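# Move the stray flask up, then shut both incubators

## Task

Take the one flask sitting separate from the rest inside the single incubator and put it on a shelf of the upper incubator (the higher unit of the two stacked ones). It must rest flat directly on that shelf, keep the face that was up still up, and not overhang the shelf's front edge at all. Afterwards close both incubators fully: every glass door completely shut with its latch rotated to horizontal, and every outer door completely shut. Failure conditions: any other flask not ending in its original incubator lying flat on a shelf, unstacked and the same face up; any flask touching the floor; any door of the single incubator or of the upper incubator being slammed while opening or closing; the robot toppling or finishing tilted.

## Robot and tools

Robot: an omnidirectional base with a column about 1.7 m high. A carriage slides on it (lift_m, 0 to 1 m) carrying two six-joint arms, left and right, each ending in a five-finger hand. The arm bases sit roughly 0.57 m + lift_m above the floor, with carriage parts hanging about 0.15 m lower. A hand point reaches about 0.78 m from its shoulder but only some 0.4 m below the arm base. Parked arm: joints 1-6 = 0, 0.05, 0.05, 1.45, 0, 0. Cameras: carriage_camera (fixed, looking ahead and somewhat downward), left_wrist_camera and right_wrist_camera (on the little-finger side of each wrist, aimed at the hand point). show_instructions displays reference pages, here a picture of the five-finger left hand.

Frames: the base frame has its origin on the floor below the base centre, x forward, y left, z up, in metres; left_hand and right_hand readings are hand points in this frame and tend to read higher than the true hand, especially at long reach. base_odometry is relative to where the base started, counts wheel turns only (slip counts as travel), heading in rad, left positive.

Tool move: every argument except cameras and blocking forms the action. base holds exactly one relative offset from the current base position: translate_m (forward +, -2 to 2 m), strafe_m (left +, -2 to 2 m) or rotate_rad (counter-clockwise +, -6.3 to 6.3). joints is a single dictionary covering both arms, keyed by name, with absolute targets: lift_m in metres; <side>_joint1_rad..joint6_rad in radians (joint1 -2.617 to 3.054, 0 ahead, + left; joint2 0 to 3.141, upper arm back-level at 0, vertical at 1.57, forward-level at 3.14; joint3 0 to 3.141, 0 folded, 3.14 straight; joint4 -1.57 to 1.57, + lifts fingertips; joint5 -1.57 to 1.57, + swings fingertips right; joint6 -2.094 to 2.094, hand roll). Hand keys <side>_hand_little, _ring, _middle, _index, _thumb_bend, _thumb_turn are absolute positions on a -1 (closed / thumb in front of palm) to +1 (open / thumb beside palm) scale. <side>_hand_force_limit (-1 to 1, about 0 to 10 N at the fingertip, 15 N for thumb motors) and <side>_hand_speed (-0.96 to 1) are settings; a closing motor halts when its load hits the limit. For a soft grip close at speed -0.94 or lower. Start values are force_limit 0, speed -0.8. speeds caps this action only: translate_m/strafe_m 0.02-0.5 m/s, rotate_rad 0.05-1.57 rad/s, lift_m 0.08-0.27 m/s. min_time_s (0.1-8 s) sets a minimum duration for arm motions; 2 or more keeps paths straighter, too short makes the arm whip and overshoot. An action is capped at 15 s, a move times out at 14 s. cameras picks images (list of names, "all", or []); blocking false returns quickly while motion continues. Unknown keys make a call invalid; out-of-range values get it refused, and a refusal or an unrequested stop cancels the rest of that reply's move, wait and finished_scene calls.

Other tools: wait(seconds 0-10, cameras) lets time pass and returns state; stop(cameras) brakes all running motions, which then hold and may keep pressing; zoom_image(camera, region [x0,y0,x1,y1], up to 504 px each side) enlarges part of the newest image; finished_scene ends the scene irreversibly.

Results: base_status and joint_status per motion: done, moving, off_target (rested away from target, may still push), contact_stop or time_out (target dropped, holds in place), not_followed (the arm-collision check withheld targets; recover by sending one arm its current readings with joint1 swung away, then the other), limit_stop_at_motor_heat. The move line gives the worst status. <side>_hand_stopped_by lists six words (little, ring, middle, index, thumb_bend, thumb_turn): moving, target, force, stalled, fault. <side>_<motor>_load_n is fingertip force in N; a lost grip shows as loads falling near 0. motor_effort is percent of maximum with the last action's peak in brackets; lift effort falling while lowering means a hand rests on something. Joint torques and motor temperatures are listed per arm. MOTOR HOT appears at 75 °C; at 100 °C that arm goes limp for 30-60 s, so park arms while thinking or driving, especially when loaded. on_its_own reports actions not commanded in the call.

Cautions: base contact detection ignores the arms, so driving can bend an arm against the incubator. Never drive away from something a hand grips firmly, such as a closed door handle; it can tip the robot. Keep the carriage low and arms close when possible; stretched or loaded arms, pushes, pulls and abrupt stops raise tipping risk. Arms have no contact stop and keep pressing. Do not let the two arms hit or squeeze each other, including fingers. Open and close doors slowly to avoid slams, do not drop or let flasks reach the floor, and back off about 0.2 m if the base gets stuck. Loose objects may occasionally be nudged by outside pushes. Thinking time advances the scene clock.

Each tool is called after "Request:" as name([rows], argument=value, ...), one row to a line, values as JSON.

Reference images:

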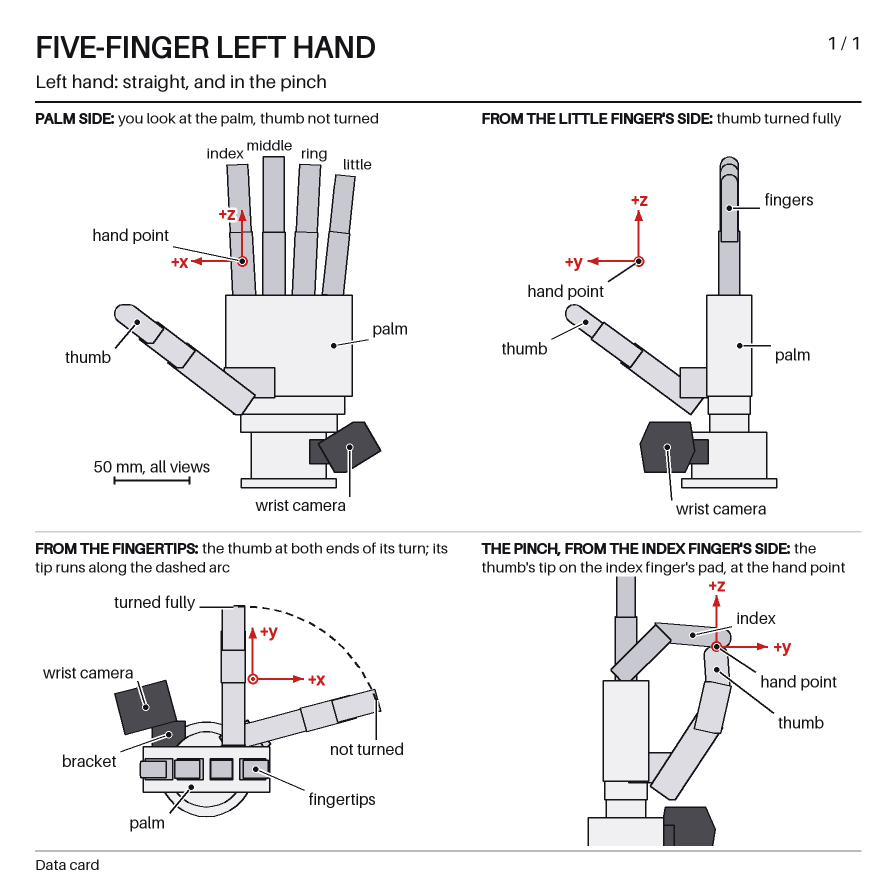

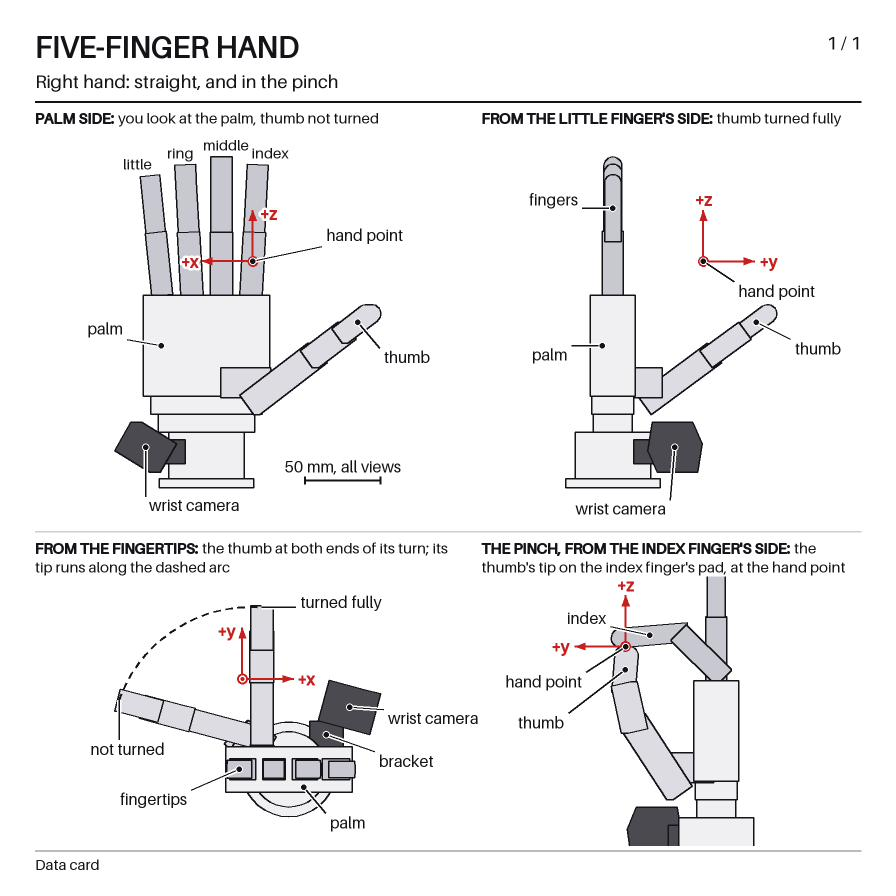

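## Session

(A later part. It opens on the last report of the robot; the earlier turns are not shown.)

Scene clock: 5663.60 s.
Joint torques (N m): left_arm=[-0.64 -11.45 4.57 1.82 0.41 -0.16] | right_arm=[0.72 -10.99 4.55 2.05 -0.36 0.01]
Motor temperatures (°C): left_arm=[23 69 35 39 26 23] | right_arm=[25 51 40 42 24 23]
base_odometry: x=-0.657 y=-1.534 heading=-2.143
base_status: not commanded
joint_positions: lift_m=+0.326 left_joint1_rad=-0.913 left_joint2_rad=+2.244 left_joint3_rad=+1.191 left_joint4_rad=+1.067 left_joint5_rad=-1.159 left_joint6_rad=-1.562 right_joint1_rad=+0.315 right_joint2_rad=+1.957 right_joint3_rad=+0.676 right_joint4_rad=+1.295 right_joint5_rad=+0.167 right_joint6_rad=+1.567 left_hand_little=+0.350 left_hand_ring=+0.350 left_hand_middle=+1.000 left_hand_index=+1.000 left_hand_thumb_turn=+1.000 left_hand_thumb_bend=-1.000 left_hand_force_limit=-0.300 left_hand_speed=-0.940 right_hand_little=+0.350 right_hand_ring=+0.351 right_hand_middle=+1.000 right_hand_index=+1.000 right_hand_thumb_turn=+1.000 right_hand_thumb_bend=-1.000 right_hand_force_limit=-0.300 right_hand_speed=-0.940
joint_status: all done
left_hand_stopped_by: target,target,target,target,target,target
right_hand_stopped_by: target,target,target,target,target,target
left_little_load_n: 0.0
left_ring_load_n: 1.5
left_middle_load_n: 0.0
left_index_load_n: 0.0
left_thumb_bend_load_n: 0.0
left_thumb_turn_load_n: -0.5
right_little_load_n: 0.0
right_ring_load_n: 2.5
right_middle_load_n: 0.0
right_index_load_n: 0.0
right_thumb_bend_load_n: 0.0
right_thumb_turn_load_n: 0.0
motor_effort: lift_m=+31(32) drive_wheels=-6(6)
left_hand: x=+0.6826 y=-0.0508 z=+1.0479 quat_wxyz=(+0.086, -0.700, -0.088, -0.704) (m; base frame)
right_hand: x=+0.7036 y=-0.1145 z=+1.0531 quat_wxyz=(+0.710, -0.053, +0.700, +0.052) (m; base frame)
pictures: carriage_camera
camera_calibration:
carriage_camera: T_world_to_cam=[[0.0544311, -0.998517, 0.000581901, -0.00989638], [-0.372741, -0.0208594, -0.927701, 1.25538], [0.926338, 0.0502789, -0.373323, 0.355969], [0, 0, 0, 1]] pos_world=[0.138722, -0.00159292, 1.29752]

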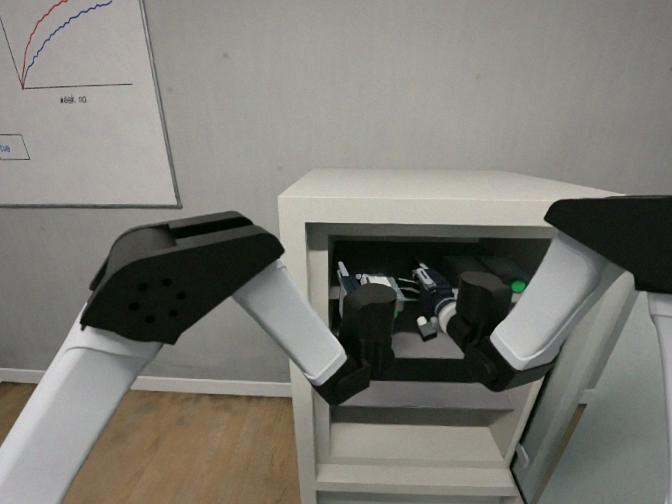

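Request:
move(base={"translate_m": 0.022}, speeds={"translate_m": 0.03}, cameras=["all"])

Request:
zoom_image(camera="carriage_camera", region=[320, 220, 460, 325])

Scene clock: 5741.50 s.
Joint torques (N m): left_arm=[-0.72 -11.33 4.56 1.82 0.37 -0.16] | right_arm=[0.72 -11.03 4.55 2.05 -0.36 0.01]
Motor temperatures (°C): left_arm=[23 69 34 39 27 23] | right_arm=[25 50 39 41 24 23]
move: done
base_odometry: x=-0.668 y=-1.553 heading=-2.143
base_status: done
joint_positions: lift_m=+0.326 left_joint1_rad=-0.912 left_joint2_rad=+2.244 left_joint3_rad=+1.191 left_joint4_rad=+1.067 left_joint5_rad=-1.158 left_joint6_rad=-1.562 right_joint1_rad=+0.315 right_joint2_rad=+1.957 right_joint3_rad=+0.676 right_joint4_rad=+1.295 right_joint5_rad=+0.167 right_joint6_rad=+1.567 left_hand_little=+0.350 left_hand_ring=+0.350 left_hand_middle=+1.000 left_hand_index=+1.000 left_hand_thumb_turn=+1.000 left_hand_thumb_bend=-1.000 left_hand_force_limit=-0.300 left_hand_speed=-0.940 right_hand_little=+0.350 right_hand_ring=+0.351 right_hand_middle=+1.000 right_hand_index=+1.000 right_hand_thumb_turn=+1.000 right_hand_thumb_bend=-1.000 right_hand_force_limit=-0.300 right_hand_speed=-0.940
joint_status: not commanded
left_hand_stopped_by: target,target,target,target,target,target
right_hand_stopped_by: target,target,target,target,target,target
left_little_load_n: 0.0
left_ring_load_n: 1.0
left_middle_load_n: 0.0
left_index_load_n: 0.0
left_thumb_bend_load_n: 0.0
left_thumb_turn_load_n: 0.0
right_little_load_n: 0.0
right_ring_load_n: 2.5
right_middle_load_n: 0.0
right_index_load_n: 0.0
right_thumb_bend_load_n: 0.0
right_thumb_turn_load_n: 0.0
motor_effort: lift_m=+31(32) drive_wheels=-5(12)
left_hand: x=+0.6828 y=-0.0506 z=+1.0480 quat_wxyz=(+0.086, -0.700, -0.088, -0.704) (m; base frame)
right_hand: x=+0.7036 y=-0.1145 z=+1.0531 quat_wxyz=(+0.710, -0.053, +0.700, +0.052) (m; base frame)
pictures: carriage_camera, left_wrist_camera, right_wrist_camera
camera_calibration:
carriage_camera: T_world_to_cam=[[0.0544311, -0.998517, 0.000581901, -0.00989638], [-0.372741, -0.0208594, -0.927701, 1.25538], [0.926338, 0.0502789, -0.373323, 0.355969], [0, 0, 0, 1]] pos_world=[0.138722, -0.00159292, 1.29752]
left_wrist_camera: T_world_to_cam=[[-0.268436, 0.929951, 0.251262, -0.0304122], [-0.414033, -0.346895, 0.84157, -0.610837], [0.869781, 0.121877, 0.47815, -0.978715], [0, 0, 0, 1]] pos_world=[0.590197, -0.0643321, 0.989676]
right_wrist_camera: T_world_to_cam=[[-0.159326, 0.940044, -0.301551, 0.53264], [-0.508425, 0.183699, 0.841284, -0.500488], [0.846239, 0.287354, 0.448673, -0.916052], [0, 0, 0, 1]] pos_world=[0.605601, -0.145534, 0.992679]

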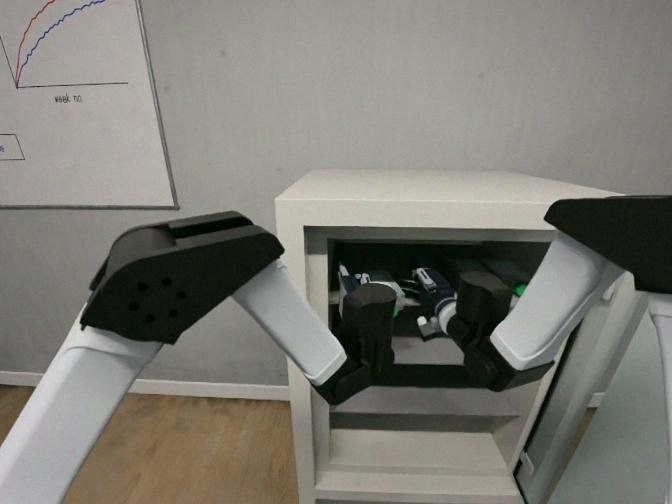

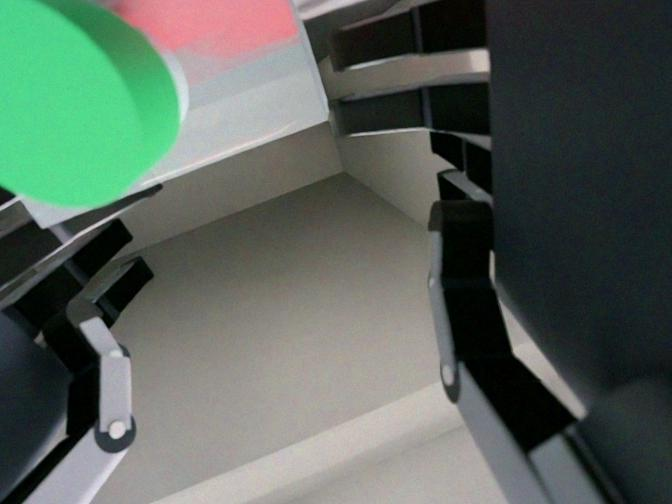

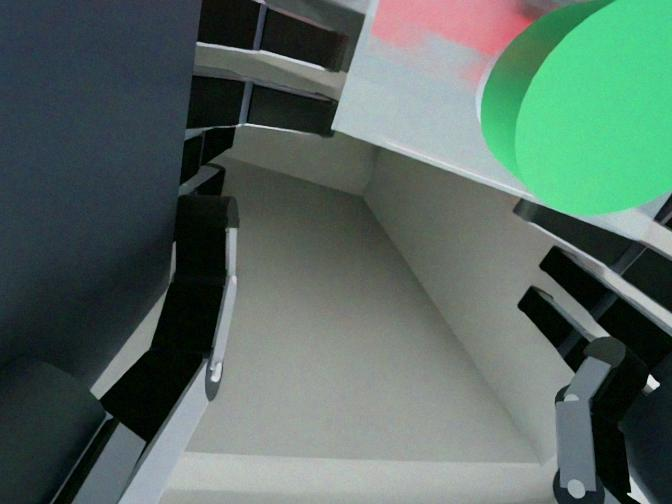

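Scaled by 3.600.

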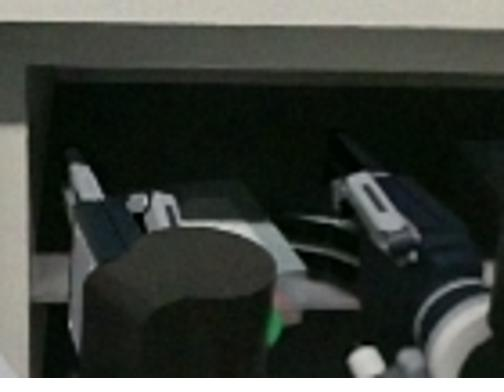

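Request:
move(base={"translate_m": 0.008}, speeds={"translate_m": 0.03})

Request:
move(joints={"left_hand_ring": 1, "left_hand_little": 1, "right_hand_ring": 1, "right_hand_little": 1, "left_hand_speed": -0.8, "right_hand_speed": -0.8}, cameras=["left_wrist_camera", "right_wrist_camera"])

Scene clock: 5762.47 s.
Joint torques (N m): left_arm=[-0.8 -11.44 4.56 1.83 0.41 -0.16] | right_arm=[0.72 -11.06 4.55 2.05 -0.36 0.01]
Motor temperatures (°C): left_arm=[23 70 34 39 27 23] | right_arm=[25 50 38 41 24 23]
move: done
base_odometry: x=-0.673 y=-1.560 heading=-2.142
base_status: done
joint_positions: lift_m=+0.326 left_joint1_rad=-0.912 left_joint2_rad=+2.244 left_joint3_rad=+1.191 left_joint4_rad=+1.067 left_joint5_rad=-1.158 left_joint6_rad=-1.562 right_joint1_rad=+0.315 right_joint2_rad=+1.957 right_joint3_rad=+0.676 right_joint4_rad=+1.295 right_joint5_rad=+0.167 right_joint6_rad=+1.567 left_hand_little=+0.350 left_hand_ring=+0.350 left_hand_middle=+1.000 left_hand_index=+1.000 left_hand_thumb_turn=+1.000 left_hand_thumb_bend=-1.000 left_hand_force_limit=-0.300 left_hand_speed=-0.940 right_hand_little=+0.350 right_hand_ring=+0.351 right_hand_middle=+1.000 right_hand_index=+1.000 right_hand_thumb_turn=+1.000 right_hand_thumb_bend=-1.000 right_hand_force_limit=-0.300 right_hand_speed=-0.940
joint_status: not commanded
left_hand_stopped_by: target,target,target,target,target,target
right_hand_stopped_by: target,target,target,target,target,target
left_little_load_n: 0.0
left_ring_load_n: 1.5
left_middle_load_n: 0.0
left_index_load_n: 0.0
left_thumb_bend_load_n: 0.0
left_thumb_turn_load_n: 0.0
right_little_load_n: 0.0
right_ring_load_n: 1.5
right_middle_load_n: 0.0
right_index_load_n: 0.0
right_thumb_bend_load_n: 0.0
right_thumb_turn_load_n: 0.0
motor_effort: lift_m=+31(31) drive_wheels=-4(13)
left_hand: x=+0.6830 y=-0.0504 z=+1.0480 quat_wxyz=(+0.086, -0.700, -0.088, -0.704) (m; base frame)
right_hand: x=+0.7036 y=-0.1145 z=+1.0531 quat_wxyz=(+0.710, -0.053, +0.700, +0.052) (m; base frame)
pictures: none

Scene clock: 5764.13 s.
Joint torques (N m): left_arm=[-0.72 -11.47 4.57 1.86 0.01 -0.15] | right_arm=[0.51 -11 4.56 2.06 -0.01 0.01]
Motor temperatures (°C): left_arm=[23 70 34 39 27 23] | right_arm=[25 50 38 41 24 23]
move: done
base_odometry: x=-0.673 y=-1.560 heading=-2.142
base_status: not commanded
joint_positions: lift_m=+0.326 left_joint1_rad=-0.912 left_joint2_rad=+2.244 left_joint3_rad=+1.191 left_joint4_rad=+1.067 left_joint5_rad=-1.125 left_joint6_rad=-1.562 right_joint1_rad=+0.317 right_joint2_rad=+1.957 right_joint3_rad=+0.676 right_joint4_rad=+1.295 right_joint5_rad=+0.130 right_joint6_rad=+1.567 left_hand_little=+1.000 left_hand_ring=+1.000 left_hand_middle=+1.000 left_hand_index=+1.000 left_hand_thumb_turn=+1.000 left_hand_thumb_bend=-1.000 left_hand_force_limit=-0.300 left_hand_speed=-0.800 right_hand_little=+1.000 right_hand_ring=+1.000 right_hand_middle=+1.000 right_hand_index=+1.000 right_hand_thumb_turn=+1.000 right_hand_thumb_bend=-1.000 right_hand_force_limit=-0.300 right_hand_speed=-0.800
joint_status: all done
left_hand_stopped_by: target,target,target,target,target,target
right_hand_stopped_by: target,target,target,target,target,target
left_little_load_n: 0.0
left_ring_load_n: 0.0
left_middle_load_n: 0.0
left_index_load_n: 0.0
left_thumb_bend_load_n: -0.5
left_thumb_turn_load_n: 0.0
right_little_load_n: 0.0
right_ring_load_n: 0.0
right_middle_load_n: 0.0
right_index_load_n: 0.0
right_thumb_bend_load_n: 0.0
right_thumb_turn_load_n: 0.0
motor_effort: lift_m=+31(31) drive_wheels=+3(4)
left_hand: x=+0.6825 y=-0.0571 z=+1.0480 quat_wxyz=(+0.074, -0.701, -0.076, -0.705) (m; base frame)
right_hand: x=+0.6998 y=-0.1067 z=+1.0531 quat_wxyz=(+0.709, -0.066, +0.699, +0.066) (m; base frame)
pictures: left_wrist_camera, right_wrist_camera
camera_calibration:
left_wrist_camera: T_world_to_cam=[[-0.237893, 0.938185, 0.251428, -0.0449616], [-0.425549, -0.333368, 0.841293, -0.604352], [0.873106, 0.0931431, 0.478549, -0.981999], [0, 0, 0, 1]] pos_world=[0.589513, -0.0678225, 0.989677]
right_wrist_camera: T_world_to_cam=[[-0.195706, 0.932977, -0.302082, 0.550005], [-0.51536, 0.164227, 0.841091, -0.500916], [0.834328, 0.320288, 0.448679, -0.903132], [0, 0, 0, 1]] pos_world=[0.602996, -0.141616, 0.992679]

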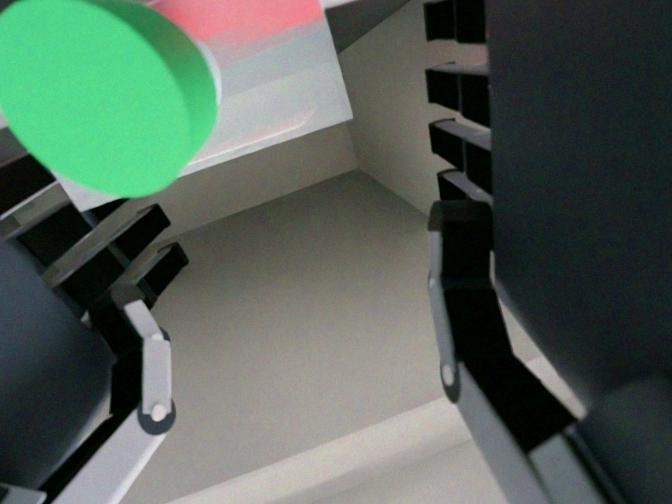

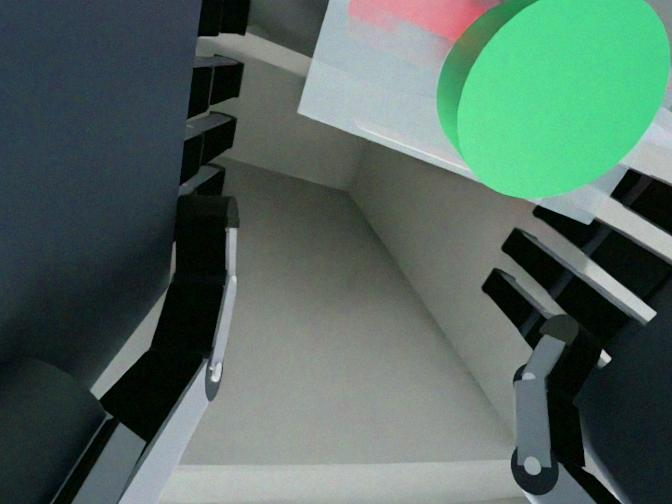

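Request:
move(base={"translate_m": -0.26}, speeds={"translate_m": 0.08})

Request:
move(joints={"left_joint1_rad": 0, "left_joint2_rad": 0.05, "left_joint3_rad": 0.05, "left_joint4_rad": 1.45, "left_joint5_rad": 0, "left_joint6_rad": 0}, min_time_s=3, cameras=["carriage_camera"])

Request:
zoom_image(camera="carriage_camera", region=[340, 220, 420, 280])

Scene clock: 5791.30 s.
Joint torques (N m): left_arm=[-0.42 -11.48 4.57 1.85 0 -0.16] | right_arm=[0.38 -11.03 4.56 2.06 0 0]
Motor temperatures (°C): left_arm=[23 70 34 39 26 23] | right_arm=[25 50 38 42 24 23]
move: done
base_odometry: x=-0.532 y=-1.341 heading=-2.142
base_status: done
joint_positions: lift_m=+0.326 left_joint1_rad=-0.915 left_joint2_rad=+2.244 left_joint3_rad=+1.191 left_joint4_rad=+1.067 left_joint5_rad=-1.124 left_joint6_rad=-1.562 right_joint1_rad=+0.318 right_joint2_rad=+1.957 right_joint3_rad=+0.676 right_joint4_rad=+1.295 right_joint5_rad=+0.129 right_joint6_rad=+1.567 left_hand_little=+1.000 left_hand_ring=+1.000 left_hand_middle=+1.000 left_hand_index=+1.000 left_hand_thumb_turn=+1.000 left_hand_thumb_bend=-1.000 left_hand_force_limit=-0.300 left_hand_speed=-0.800 right_hand_little=+1.000 right_hand_ring=+1.000 right_hand_middle=+1.000 right_hand_index=+1.000 right_hand_thumb_turn=+1.000 right_hand_thumb_bend=-1.000 right_hand_force_limit=-0.300 right_hand_speed=-0.800
joint_status: not commanded
left_hand_stopped_by: target,target,target,target,target,target
right_hand_stopped_by: target,target,target,target,target,target
left_little_load_n: 0.0
left_ring_load_n: 0.0
left_middle_load_n: 0.0
left_index_load_n: 0.0
left_thumb_bend_load_n: 0.0
left_thumb_turn_load_n: 0.0
right_little_load_n: 0.0
right_ring_load_n: 0.0
right_middle_load_n: 0.0
right_index_load_n: 0.0
right_thumb_bend_load_n: 0.0
right_thumb_turn_load_n: -0.5
motor_effort: lift_m=+31(32) drive_wheels=-2(14)
left_hand: x=+0.6813 y=-0.0588 z=+1.0480 quat_wxyz=(+0.073, -0.701, -0.075, -0.705) (m; base frame)
right_hand: x=+0.6995 y=-0.1060 z=+1.0531 quat_wxyz=(+0.709, -0.067, +0.699, +0.066) (m; base frame)
pictures: none

Scene clock: 5794.63 s.
Joint torques (N m): left_arm=[0.29 2.7 4.21 0.14 0.03 0.04] | right_arm=[0.4 -11 4.55 2.06 0 0]
Motor temperatures (°C): left_arm=[23 69 34 39 26 23] | right_arm=[25 50 38 42 24 23]
move: done
base_odometry: x=-0.532 y=-1.341 heading=-2.142
base_status: not commanded
joint_positions: lift_m=+0.326 left_joint1_rad=-0.005 left_joint2_rad=+0.057 left_joint3_rad=+0.059 left_joint4_rad=+1.436 left_joint5_rad=-0.009 left_joint6_rad=-0.010 right_joint1_rad=+0.318 right_joint2_rad=+1.957 right_joint3_rad=+0.676 right_joint4_rad=+1.295 right_joint5_rad=+0.129 right_joint6_rad=+1.567 left_hand_little=+1.000 left_hand_ring=+1.000 left_hand_middle=+1.000 left_hand_index=+1.000 left_hand_thumb_turn=+1.000 left_hand_thumb_bend=-1.000 left_hand_force_limit=-0.300 left_hand_speed=-0.800 right_hand_little=+1.000 right_hand_ring=+1.000 right_hand_middle=+1.000 right_hand_index=+1.000 right_hand_thumb_turn=+1.000 right_hand_thumb_bend=-1.000 right_hand_force_limit=-0.300 right_hand_speed=-0.800
joint_status: all done
left_hand_stopped_by: target,target,target,target,target,target
right_hand_stopped_by: target,target,target,target,target,target
left_little_load_n: 0.0
left_ring_load_n: 0.0
left_middle_load_n: 0.0
left_index_load_n: 0.0
left_thumb_bend_load_n: 0.0
left_thumb_turn_load_n: 0.0
right_little_load_n: 0.0
right_ring_load_n: 0.0
right_middle_load_n: 0.0
right_index_load_n: 0.0
right_thumb_bend_load_n: 0.0
right_thumb_turn_load_n: 0.0
motor_effort: lift_m=+31(32) drive_wheels=+0(2)
left_hand: x=+0.3115 y=+0.2719 z=+1.3255 quat_wxyz=(+0.700, -0.050, +0.043, -0.711) (m; base frame)
right_hand: x=+0.6995 y=-0.1060 z=+1.0531 quat_wxyz=(+0.709, -0.067, +0.699, +0.067) (m; base frame)
pictures: carriage_camera
camera_calibration:
carriage_camera: T_world_to_cam=[[0.0544311, -0.998517, 0.000581901, -0.00989638], [-0.372741, -0.0208594, -0.927701, 1.25538], [0.926338, 0.0502789, -0.373323, 0.355969], [0, 0, 0, 1]] pos_world=[0.138722, -0.00159292, 1.29752]

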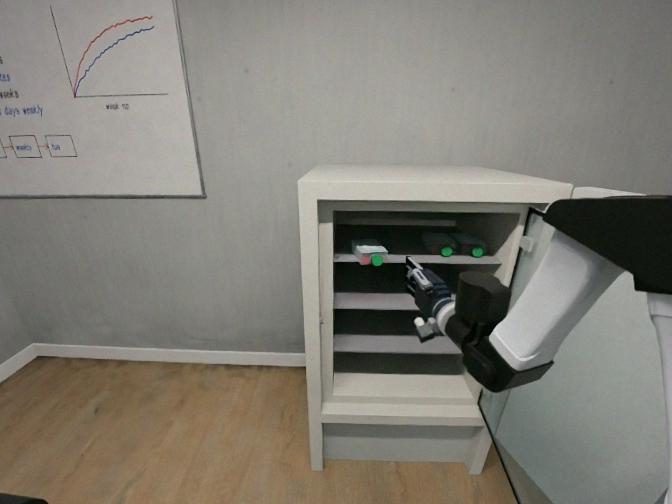

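Scaled by 6.300.

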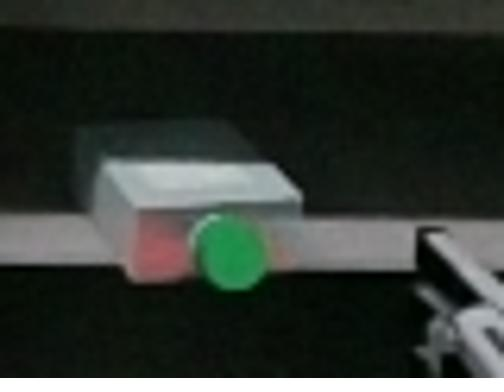

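Request:
move(joints={"lift_m": 0.335, "right_joint1_rad": 0.586, "right_joint2_rad": 2.02, "right_joint3_rad": 0.838, "right_joint4_rad": 1.197, "right_joint5_rad": 0.366, "right_joint6_rad": 0, "right_hand_thumb_turn": -1, "right_hand_thumb_bend": 1}, min_time_s=3, cameras=["all"])

Scene clock: 5873.17 s.
Joint torques (N m): left_arm=[0.28 2.95 4.53 0.11 0.03 0.01] | right_arm=[0.53 -7.98 7.58 1.78 0.14 -0.19]
Motor temperatures (°C): left_arm=[23 49 34 30 26 23] | right_arm=[25 50 38 41 24 23]
move: done
base_odometry: x=-0.532 y=-1.341 heading=-2.142
base_status: not commanded
joint_positions: lift_m=+0.335 left_joint1_rad=-0.005 left_joint2_rad=+0.054 left_joint3_rad=+0.055 left_joint4_rad=+1.439 left_joint5_rad=-0.008 left_joint6_rad=-0.009 right_joint1_rad=+0.581 right_joint2_rad=+2.000 right_joint3_rad=+0.817 right_joint4_rad=+1.220 right_joint5_rad=+0.358 right_joint6_rad=+0.013 left_hand_little=+1.000 left_hand_ring=+1.000 left_hand_middle=+1.000 left_hand_index=+1.000 left_hand_thumb_turn=+1.000 left_hand_thumb_bend=-1.000 left_hand_force_limit=-0.300 left_hand_speed=-0.800 right_hand_little=+1.000 right_hand_ring=+1.000 right_hand_middle=+1.000 right_hand_index=+1.000 right_hand_thumb_turn=-1.000 right_hand_thumb_bend=+1.000 right_hand_force_limit=-0.300 right_hand_speed=-0.800
joint_status: all done
left_hand_stopped_by: target,target,target,target,target,target
right_hand_stopped_by: target,target,target,target,target,target
left_little_load_n: 0.0
left_ring_load_n: 0.0
left_middle_load_n: 0.0
left_index_load_n: 0.0
left_thumb_bend_load_n: 0.0
left_thumb_turn_load_n: 0.0
right_little_load_n: 0.0
right_ring_load_n: 0.0
right_middle_load_n: -0.5
right_index_load_n: 0.0
right_thumb_bend_load_n: 0.0
right_thumb_turn_load_n: 0.0
motor_effort: lift_m=+32(39) drive_wheels=+0(2)
left_hand: x=+0.3111 y=+0.2717 z=+1.3336 quat_wxyz=(+0.701, -0.049, +0.043, -0.710) (m; base frame)
right_hand: x=+0.6940 y=-0.0338 z=+0.9867 quat_wxyz=(+0.568, -0.537, +0.441, -0.441) (m; base frame)
pictures: carriage_camera, left_wrist_camera, right_wrist_camera
camera_calibration:
carriage_camera: T_world_to_cam=[[0.0544311, -0.998517, 0.000581901, -0.00990162], [-0.372741, -0.0208594, -0.927701, 1.26373], [0.926338, 0.0502789, -0.373323, 0.359329], [0, 0, 0, 1]] pos_world=[0.138722, -0.00159292, 1.30652]
left_wrist_camera: T_world_to_cam=[[-0.965615, -0.241566, 0.0960911, 0.240551], [0.162783, -0.849989, -0.501019, 0.854356], [0.202706, -0.468149, 0.860085, -0.972735], [0, 0, 0, 1]] pos_world=[0.290384, 0.328917, 1.24157]
right_wrist_camera: T_world_to_cam=[[0.0705057, -0.26555, -0.961515, 0.886139], [-0.633289, 0.732823, -0.248828, 0.716468], [0.770697, 0.626461, -0.116502, -0.279703], [0, 0, 0, 1]] pos_world=[0.60682, -0.114507, 0.997728]

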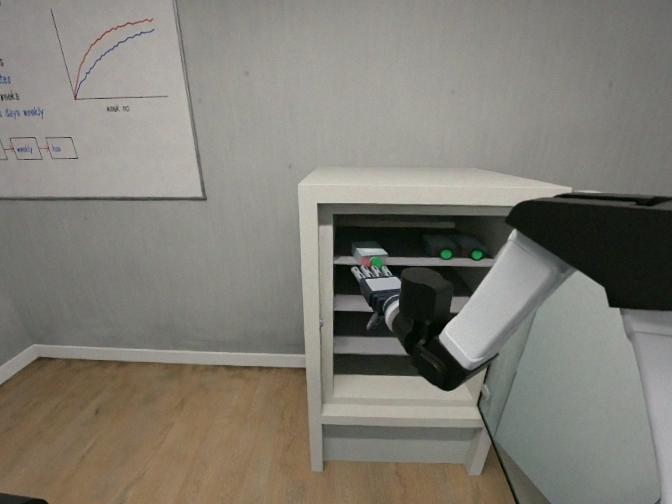

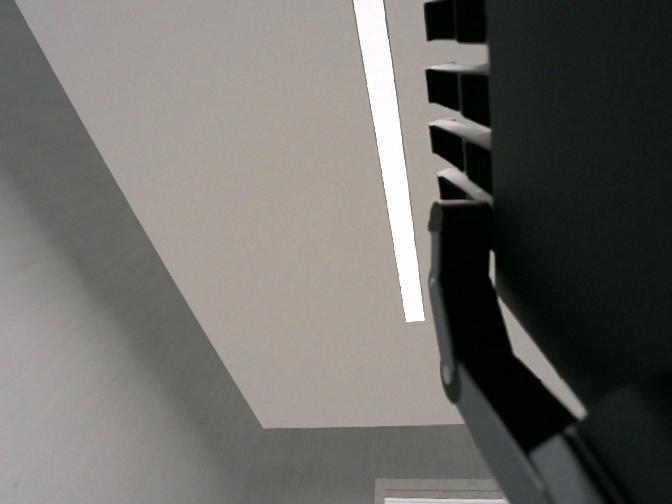

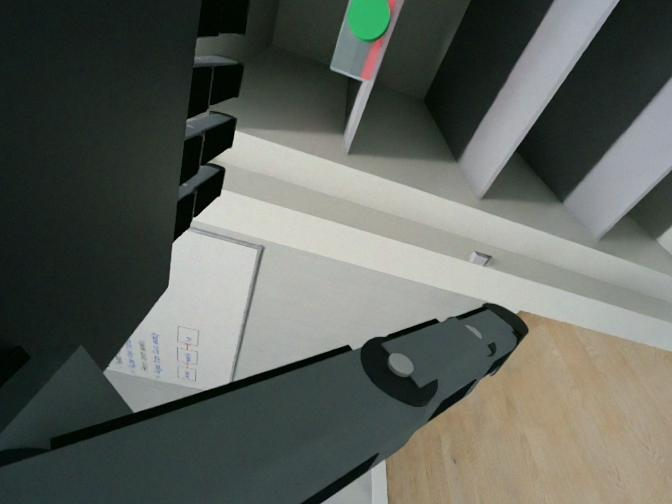

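Request:
move(base={"translate_m": 0.16}, joints={"lift_m": 0.32, "right_joint1_rad": 0.547, "right_joint5_rad": 0.327}, speeds={"translate_m": 0.1}, min_time_s=1, cameras=["carriage_camera", "right_wrist_camera"])

Request:
zoom_image(camera="carriage_camera", region=[330, 220, 470, 325])

Scene clock: 5901.27 s.
Joint torques (N m): left_arm=[0.28 3.07 4.63 -0.01 0.01 0.01] | right_arm=[-0.4 -8.85 7.09 1.91 0 -0.19]
move: done
base_odometry: x=-0.618 y=-1.476 heading=-2.142
base_status: done
joint_positions: lift_m=+0.320 left_joint1_rad=-0.005 left_joint2_rad=+0.053 left_joint3_rad=+0.054 left_joint4_rad=+1.445 left_joint5_rad=-0.007 left_joint6_rad=-0.009 right_joint1_rad=+0.551 right_joint2_rad=+2.008 right_joint3_rad=+0.823 right_joint4_rad=+1.208 right_joint5_rad=+0.334 right_joint6_rad=+0.013 left_hand_little=+1.000 left_hand_ring=+1.000 left_hand_middle=+1.000 left_hand_index=+1.000 left_hand_thumb_turn=+1.000 left_hand_thumb_bend=-1.000 left_hand_force_limit=-0.300 left_hand_speed=-0.800 right_hand_little=+1.000 right_hand_ring=+1.000 right_hand_middle=+1.000 right_hand_index=+1.000 right_hand_thumb_turn=-1.000 right_hand_thumb_bend=+1.000 right_hand_force_limit=-0.300 right_hand_speed=-0.800
joint_status: all done
left_hand_stopped_by: target,target,target,target,target,target
right_hand_stopped_by: target,target,target,target,target,target
left_little_load_n: 0.0
left_ring_load_n: -0.5
left_middle_load_n: 0.0
left_index_load_n: 0.0
left_thumb_bend_load_n: 0.0
left_thumb_turn_load_n: 0.0
right_little_load_n: 0.0
right_ring_load_n: 0.0
right_middle_load_n: 0.0
right_index_load_n: 0.0
right_thumb_bend_load_n: 0.0
right_thumb_turn_load_n: 0.0
motor_effort: lift_m=+33(33) drive_wheels=-6(15)
left_hand: x=+0.3097 y=+0.2716 z=+1.3187 quat_wxyz=(+0.701, -0.047, +0.042, -0.711) (m; base frame)
right_hand: x=+0.7007 y=-0.0436 z=+0.9666 quat_wxyz=(+0.562, -0.541, +0.444, -0.442) (m; base frame)
pictures: carriage_camera, right_wrist_camera
camera_calibration:
carriage_camera: T_world_to_cam=[[0.0544311, -0.998517, 0.000581901, -0.00989283], [-0.372741, -0.0208594, -0.927701, 1.24972], [0.926338, 0.0502789, -0.373323, 0.353692], [0, 0, 0, 1]] pos_world=[0.138722, -0.00159292, 1.29142]
right_wrist_camera: T_world_to_cam=[[0.0576258, -0.273788, -0.960062, 0.87098], [-0.631376, 0.734927, -0.247481, 0.720285], [0.773333, 0.620422, -0.130512, -0.269644], [0, 0, 0, 1]] pos_world=[0.613104, -0.1236, 0.97926]

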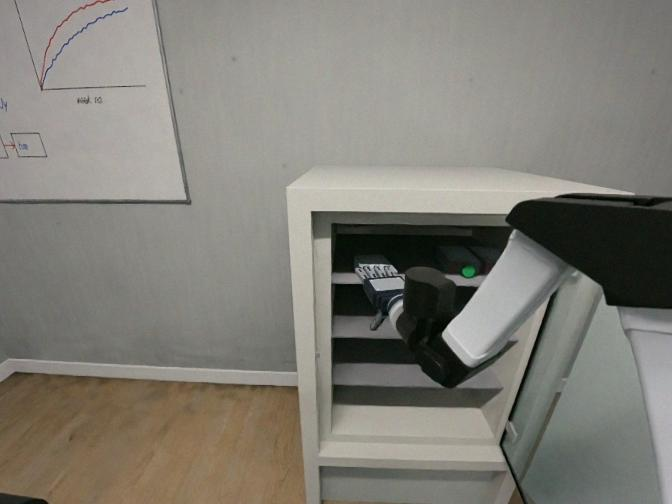

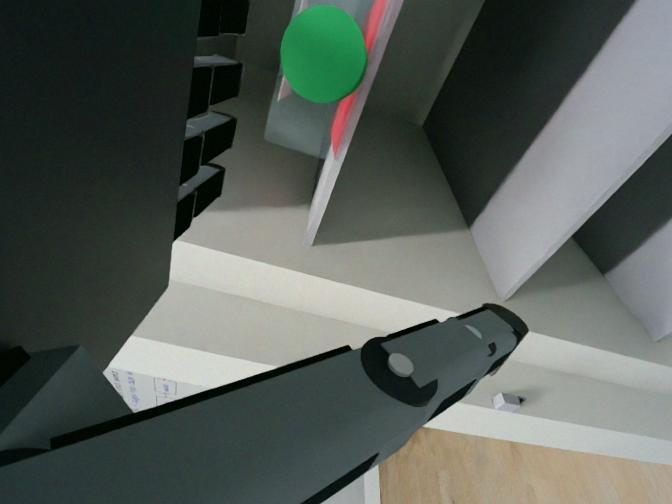

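Scaled by 3.600.

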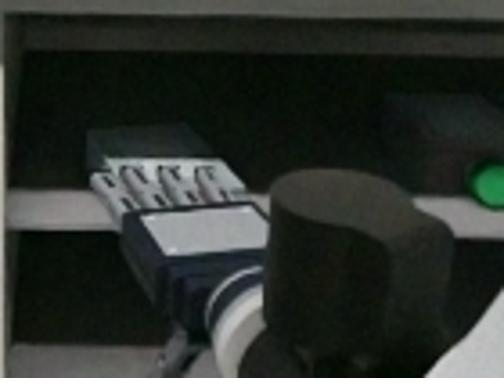

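Request:
move(joints={"right_joint1_rad": 0.534, "right_joint5_rad": 0.314}, min_time_s=1)

Request:
move(base={"translate_m": 0.07}, speeds={"translate_m": 0.05}, cameras=["carriage_camera", "right_wrist_camera"])

Request:
zoom_image(camera="carriage_camera", region=[330, 220, 470, 325])

Scene clock: 5944.63 s.
Joint torques (N m): left_arm=[0.28 3.07 4.63 0.03 0.02 0.01] | right_arm=[-0.47 -8.84 7.1 1.91 -0.01 -0.19]
move: done
base_odometry: x=-0.618 y=-1.476 heading=-2.142
base_status: not commanded
joint_positions: lift_m=+0.320 left_joint1_rad=-0.005 left_joint2_rad=+0.053 left_joint3_rad=+0.054 left_joint4_rad=+1.445 left_joint5_rad=-0.007 left_joint6_rad=-0.009 right_joint1_rad=+0.539 right_joint2_rad=+2.008 right_joint3_rad=+0.823 right_joint4_rad=+1.208 right_joint5_rad=+0.323 right_joint6_rad=+0.013 left_hand_little=+1.000 left_hand_ring=+1.000 left_hand_middle=+1.000 left_hand_index=+1.000 left_hand_thumb_turn=+1.000 left_hand_thumb_bend=-1.000 left_hand_force_limit=-0.300 left_hand_speed=-0.800 right_hand_little=+1.000 right_hand_ring=+1.000 right_hand_middle=+1.000 right_hand_index=+1.000 right_hand_thumb_turn=-1.000 right_hand_thumb_bend=+1.000 right_hand_force_limit=-0.300 right_hand_speed=-0.800
joint_status: all done
left_hand_stopped_by: target,target,target,target,target,target
right_hand_stopped_by: target,target,target,target,target,target
left_little_load_n: 0.0
left_ring_load_n: 0.0
left_middle_load_n: 0.0
left_index_load_n: 0.0
left_thumb_bend_load_n: 0.0
left_thumb_turn_load_n: 0.0
right_little_load_n: 0.0
right_ring_load_n: 0.0
right_middle_load_n: 0.0
right_index_load_n: 0.0
right_thumb_bend_load_n: 0.0
right_thumb_turn_load_n: 0.0
motor_effort: lift_m=+32(33) drive_wheels=-6(7)
left_hand: x=+0.3097 y=+0.2716 z=+1.3187 quat_wxyz=(+0.701, -0.047, +0.042, -0.711) (m; base frame)
right_hand: x=+0.7029 y=-0.0472 z=+0.9666 quat_wxyz=(+0.562, -0.541, +0.444, -0.442) (m; base frame)
pictures: none

Scene clock: 5946.53 s.
Joint torques (N m): left_arm=[0.28 3.07 4.62 0.03 0.01 0.01] | right_arm=[-0.29 -8.84 7.09 1.9 0 -0.19]
move: done
base_odometry: x=-0.656 y=-1.535 heading=-2.141
base_status: done
joint_positions: lift_m=+0.320 left_joint1_rad=-0.005 left_joint2_rad=+0.053 left_joint3_rad=+0.054 left_joint4_rad=+1.445 left_joint5_rad=-0.007 left_joint6_rad=-0.009 right_joint1_rad=+0.537 right_joint2_rad=+2.008 right_joint3_rad=+0.823 right_joint4_rad=+1.208 right_joint5_rad=+0.321 right_joint6_rad=+0.013 left_hand_little=+1.000 left_hand_ring=+1.000 left_hand_middle=+1.000 left_hand_index=+1.000 left_hand_thumb_turn=+1.000 left_hand_thumb_bend=-1.000 left_hand_force_limit=-0.300 left_hand_speed=-0.800 right_hand_little=+1.000 right_hand_ring=+1.000 right_hand_middle=+1.000 right_hand_index=+1.000 right_hand_thumb_turn=-1.000 right_hand_thumb_bend=+1.000 right_hand_force_limit=-0.300 right_hand_speed=-0.800
joint_status: not commanded
left_hand_stopped_by: target,target,target,target,target,target
right_hand_stopped_by: target,target,target,target,target,target
left_little_load_n: 0.0
left_ring_load_n: 0.0
left_middle_load_n: 0.0
left_index_load_n: 0.0
left_thumb_bend_load_n: 0.0
left_thumb_turn_load_n: -0.5
right_little_load_n: -0.5
right_ring_load_n: 0.0
right_middle_load_n: 0.0
right_index_load_n: -0.5
right_thumb_bend_load_n: 0.0
right_thumb_turn_load_n: 0.0
motor_effort: lift_m=+33(33) drive_wheels=-6(14)
left_hand: x=+0.3095 y=+0.2715 z=+1.3188 quat_wxyz=(+0.701, -0.046, +0.042, -0.711) (m; base frame)
right_hand: x=+0.7032 y=-0.0478 z=+0.9666 quat_wxyz=(+0.562, -0.541, +0.444, -0.442) (m; base frame)
pictures: carriage_camera, right_wrist_camera
camera_calibration:
carriage_camera: T_world_to_cam=[[0.0544311, -0.998517, 0.000581901, -0.00989283], [-0.372741, -0.0208594, -0.927701, 1.24972], [0.926338, 0.0502789, -0.373323, 0.353692], [0, 0, 0, 1]] pos_world=[0.138722, -0.00159292, 1.29142]
right_wrist_camera: T_world_to_cam=[[0.0577086, -0.274033, -0.959987, 0.86953], [-0.631043, 0.735114, -0.247776, 0.725056], [0.773599, 0.620092, -0.130504, -0.269186], [0, 0, 0, 1]] pos_world=[0.615604, -0.127799, 0.97926]

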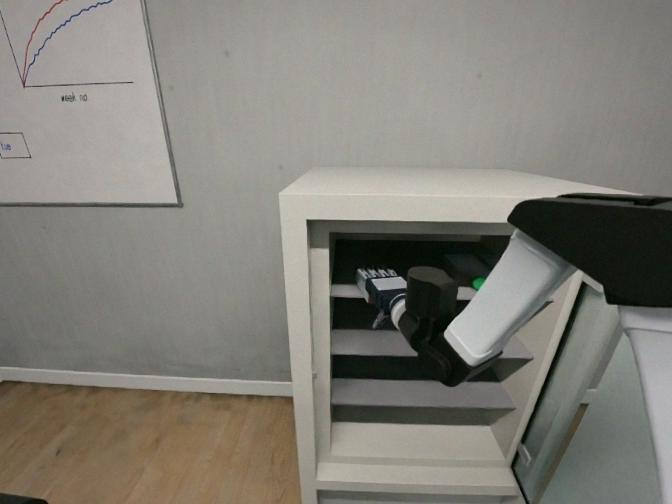

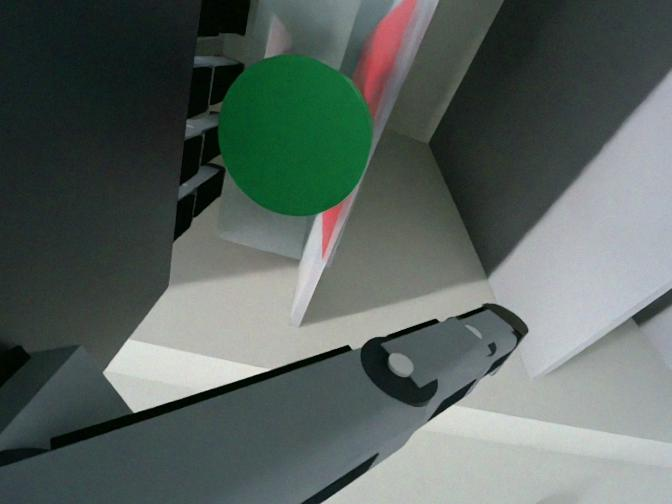

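Scaled by 3.600.

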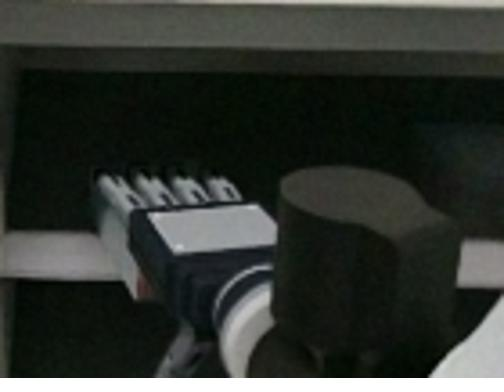

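Request:
move(base={"translate_m": 0.036}, speeds={"translate_m": 0.04}, cameras=["carriage_camera", "right_wrist_camera"])

Request:
zoom_image(camera="carriage_camera", region=[330, 220, 470, 325])

Scene clock: 5966.70 s.
Joint torques (N m): left_arm=[0.27 3.08 4.63 -0.04 0 0.01] | right_arm=[-0.27 -8.85 7.1 1.92 0.03 -0.19]
Motor temperatures (°C): left_arm=[23 44 34 28 26 23] | right_arm=[25 47 40 39 24 23]
move: done
base_odometry: x=-0.675 y=-1.565 heading=-2.141
base_status: done
joint_positions: lift_m=+0.320 left_joint1_rad=-0.005 left_joint2_rad=+0.053 left_joint3_rad=+0.054 left_joint4_rad=+1.448 left_joint5_rad=-0.006 left_joint6_rad=-0.009 right_joint1_rad=+0.537 right_joint2_rad=+2.008 right_joint3_rad=+0.823 right_joint4_rad=+1.208 right_joint5_rad=+0.319 right_joint6_rad=+0.013 left_hand_little=+1.000 left_hand_ring=+1.000 left_hand_middle=+1.000 left_hand_index=+1.000 left_hand_thumb_turn=+1.000 left_hand_thumb_bend=-1.000 left_hand_force_limit=-0.300 left_hand_speed=-0.800 right_hand_little=+1.000 right_hand_ring=+1.000 right_hand_middle=+1.000 right_hand_index=+1.000 right_hand_thumb_turn=-1.000 right_hand_thumb_bend=+1.000 right_hand_force_limit=-0.300 right_hand_speed=-0.800
joint_status: not commanded
left_hand_stopped_by: target,target,target,target,target,target
right_hand_stopped_by: target,target,target,target,target,target
left_little_load_n: 0.0
left_ring_load_n: 0.0
left_middle_load_n: 0.0
left_index_load_n: 0.0
left_thumb_bend_load_n: 0.0
left_thumb_turn_load_n: 0.0
right_little_load_n: 0.0
right_ring_load_n: 0.0
right_middle_load_n: 0.0
right_index_load_n: 0.0
right_thumb_bend_load_n: 0.0
right_thumb_turn_load_n: 0.0
motor_effort: lift_m=+32(33) drive_wheels=-5(14)
left_hand: x=+0.3089 y=+0.2713 z=+1.3190 quat_wxyz=(+0.701, -0.045, +0.041, -0.711) (m; base frame)
right_hand: x=+0.7032 y=-0.0476 z=+0.9666 quat_wxyz=(+0.562, -0.541, +0.443, -0.442) (m; base frame)
pictures: carriage_camera, right_wrist_camera
camera_calibration:
carriage_camera: T_world_to_cam=[[0.0544311, -0.998517, 0.000581901, -0.00989283], [-0.372741, -0.0208594, -0.927701, 1.24972], [0.926338, 0.0502789, -0.373323, 0.353692], [0, 0, 0, 1]] pos_world=[0.138722, -0.00159292, 1.29142]
right_wrist_camera: T_world_to_cam=[[0.05824, -0.273917, -0.959988, 0.869239], [-0.632464, 0.733892, -0.247774, 0.725767], [0.772397, 0.621589, -0.130501, -0.268397], [0, 0, 0, 1]] pos_world=[0.615706, -0.127703, 0.97926]

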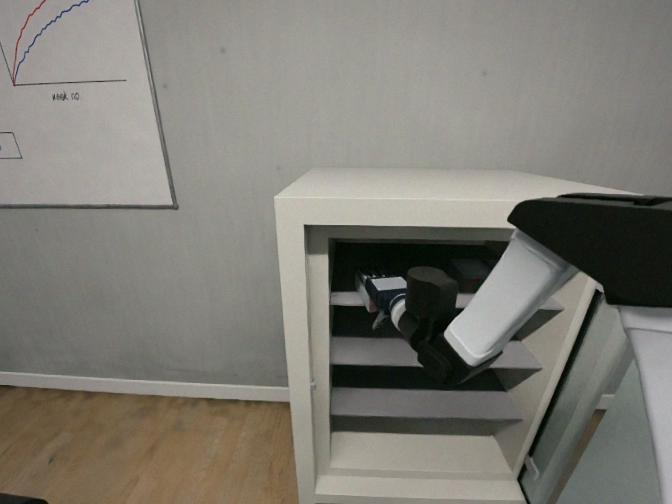

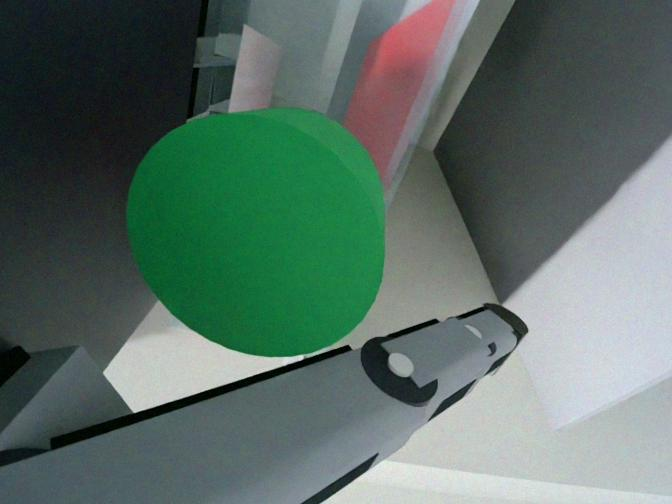

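Scaled by 3.600.

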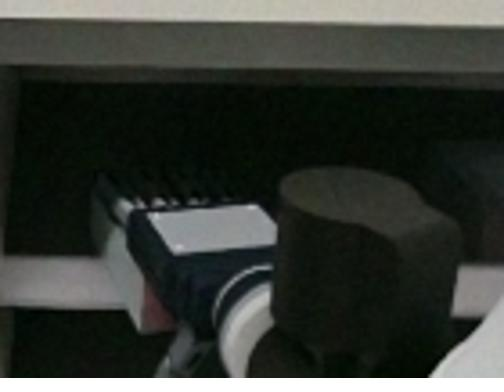

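Request:
move(base={"translate_m": -0.007}, joints={"lift_m": 0.313}, speeds={"translate_m": 0.03, "lift_m": 0.08}, cameras=["carriage_camera", "right_wrist_camera"])

Request:
zoom_image(camera="carriage_camera", region=[340, 250, 424, 313])

Scene clock: 5987.70 s.
Joint torques (N m): left_arm=[0.29 3.07 4.72 -0.06 -0.05 0.01] | right_arm=[-0.17 -8.96 6.84 1.9 0.02 -0.17]
move: done
base_odometry: x=-0.671 y=-1.560 heading=-2.141
base_status: done
joint_positions: lift_m=+0.313 left_joint1_rad=-0.005 left_joint2_rad=+0.053 left_joint3_rad=+0.053 left_joint4_rad=+1.449 left_joint5_rad=-0.005 left_joint6_rad=-0.009 right_joint1_rad=+0.537 right_joint2_rad=+2.009 right_joint3_rad=+0.826 right_joint4_rad=+1.208 right_joint5_rad=+0.319 right_joint6_rad=+0.012 left_hand_little=+1.000 left_hand_ring=+1.000 left_hand_middle=+1.000 left_hand_index=+1.000 left_hand_thumb_turn=+1.000 left_hand_thumb_bend=-1.000 left_hand_force_limit=-0.300 left_hand_speed=-0.800 right_hand_little=+1.000 right_hand_ring=+1.000 right_hand_middle=+1.000 right_hand_index=+1.000 right_hand_thumb_turn=-1.000 right_hand_thumb_bend=+1.000 right_hand_force_limit=-0.300 right_hand_speed=-0.800
joint_status: all done
left_hand_stopped_by: target,target,target,target,target,target
right_hand_stopped_by: target,target,target,target,target,target
left_little_load_n: 0.0
left_ring_load_n: 0.0
left_middle_load_n: 0.0
left_index_load_n: 0.0
left_thumb_bend_load_n: 0.0
left_thumb_turn_load_n: 0.0
right_little_load_n: 0.0
right_ring_load_n: 0.0
right_middle_load_n: 0.0
right_index_load_n: 0.0
right_thumb_bend_load_n: 0.0
right_thumb_turn_load_n: 0.0
motor_effort: lift_m=+32(34) drive_wheels=+2(14)
left_hand: x=+0.3092 y=+0.2712 z=+1.3115 quat_wxyz=(+0.701, -0.045, +0.042, -0.711) (m; base frame)
right_hand: x=+0.7040 y=-0.0475 z=+0.9602 quat_wxyz=(+0.562, -0.541, +0.443, -0.442) (m; base frame)
pictures: carriage_camera, right_wrist_camera
camera_calibration:
carriage_camera: T_world_to_cam=[[0.0544311, -0.998517, 0.000581901, -0.00988882], [-0.372741, -0.0208594, -0.927701, 1.24332], [0.926338, 0.0502789, -0.373323, 0.351116], [0, 0, 0, 1]] pos_world=[0.138722, -0.00159292, 1.28452]
right_wrist_camera: T_world_to_cam=[[0.0601053, -0.27485, -0.959607, 0.86144], [-0.631617, 0.733943, -0.249777, 0.725983], [0.772947, 0.621116, -0.129486, -0.271223], [0, 0, 0, 1]] pos_world=[0.616407, -0.127602, 0.972857]

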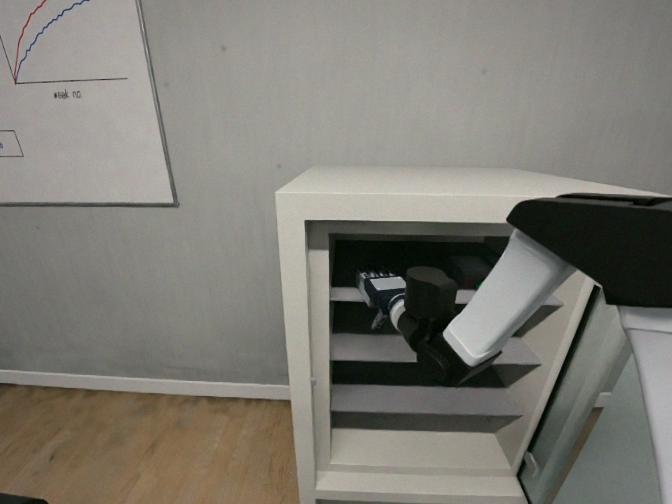

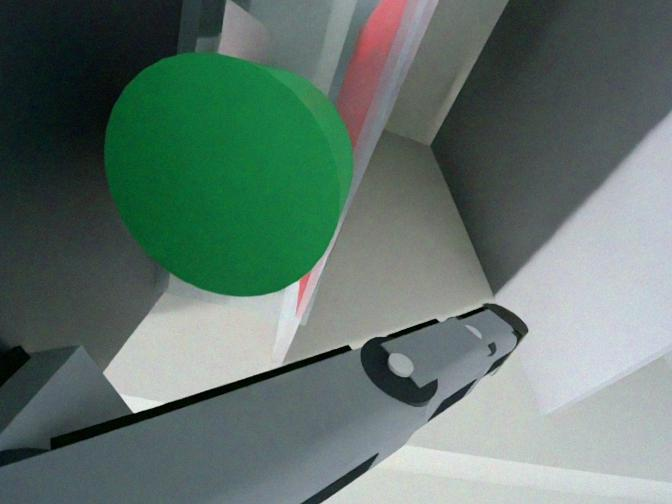

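Scaled by 6.000.

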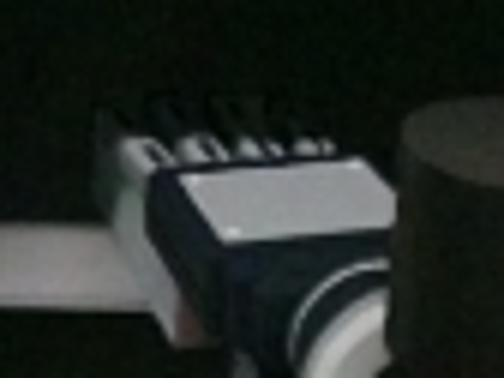

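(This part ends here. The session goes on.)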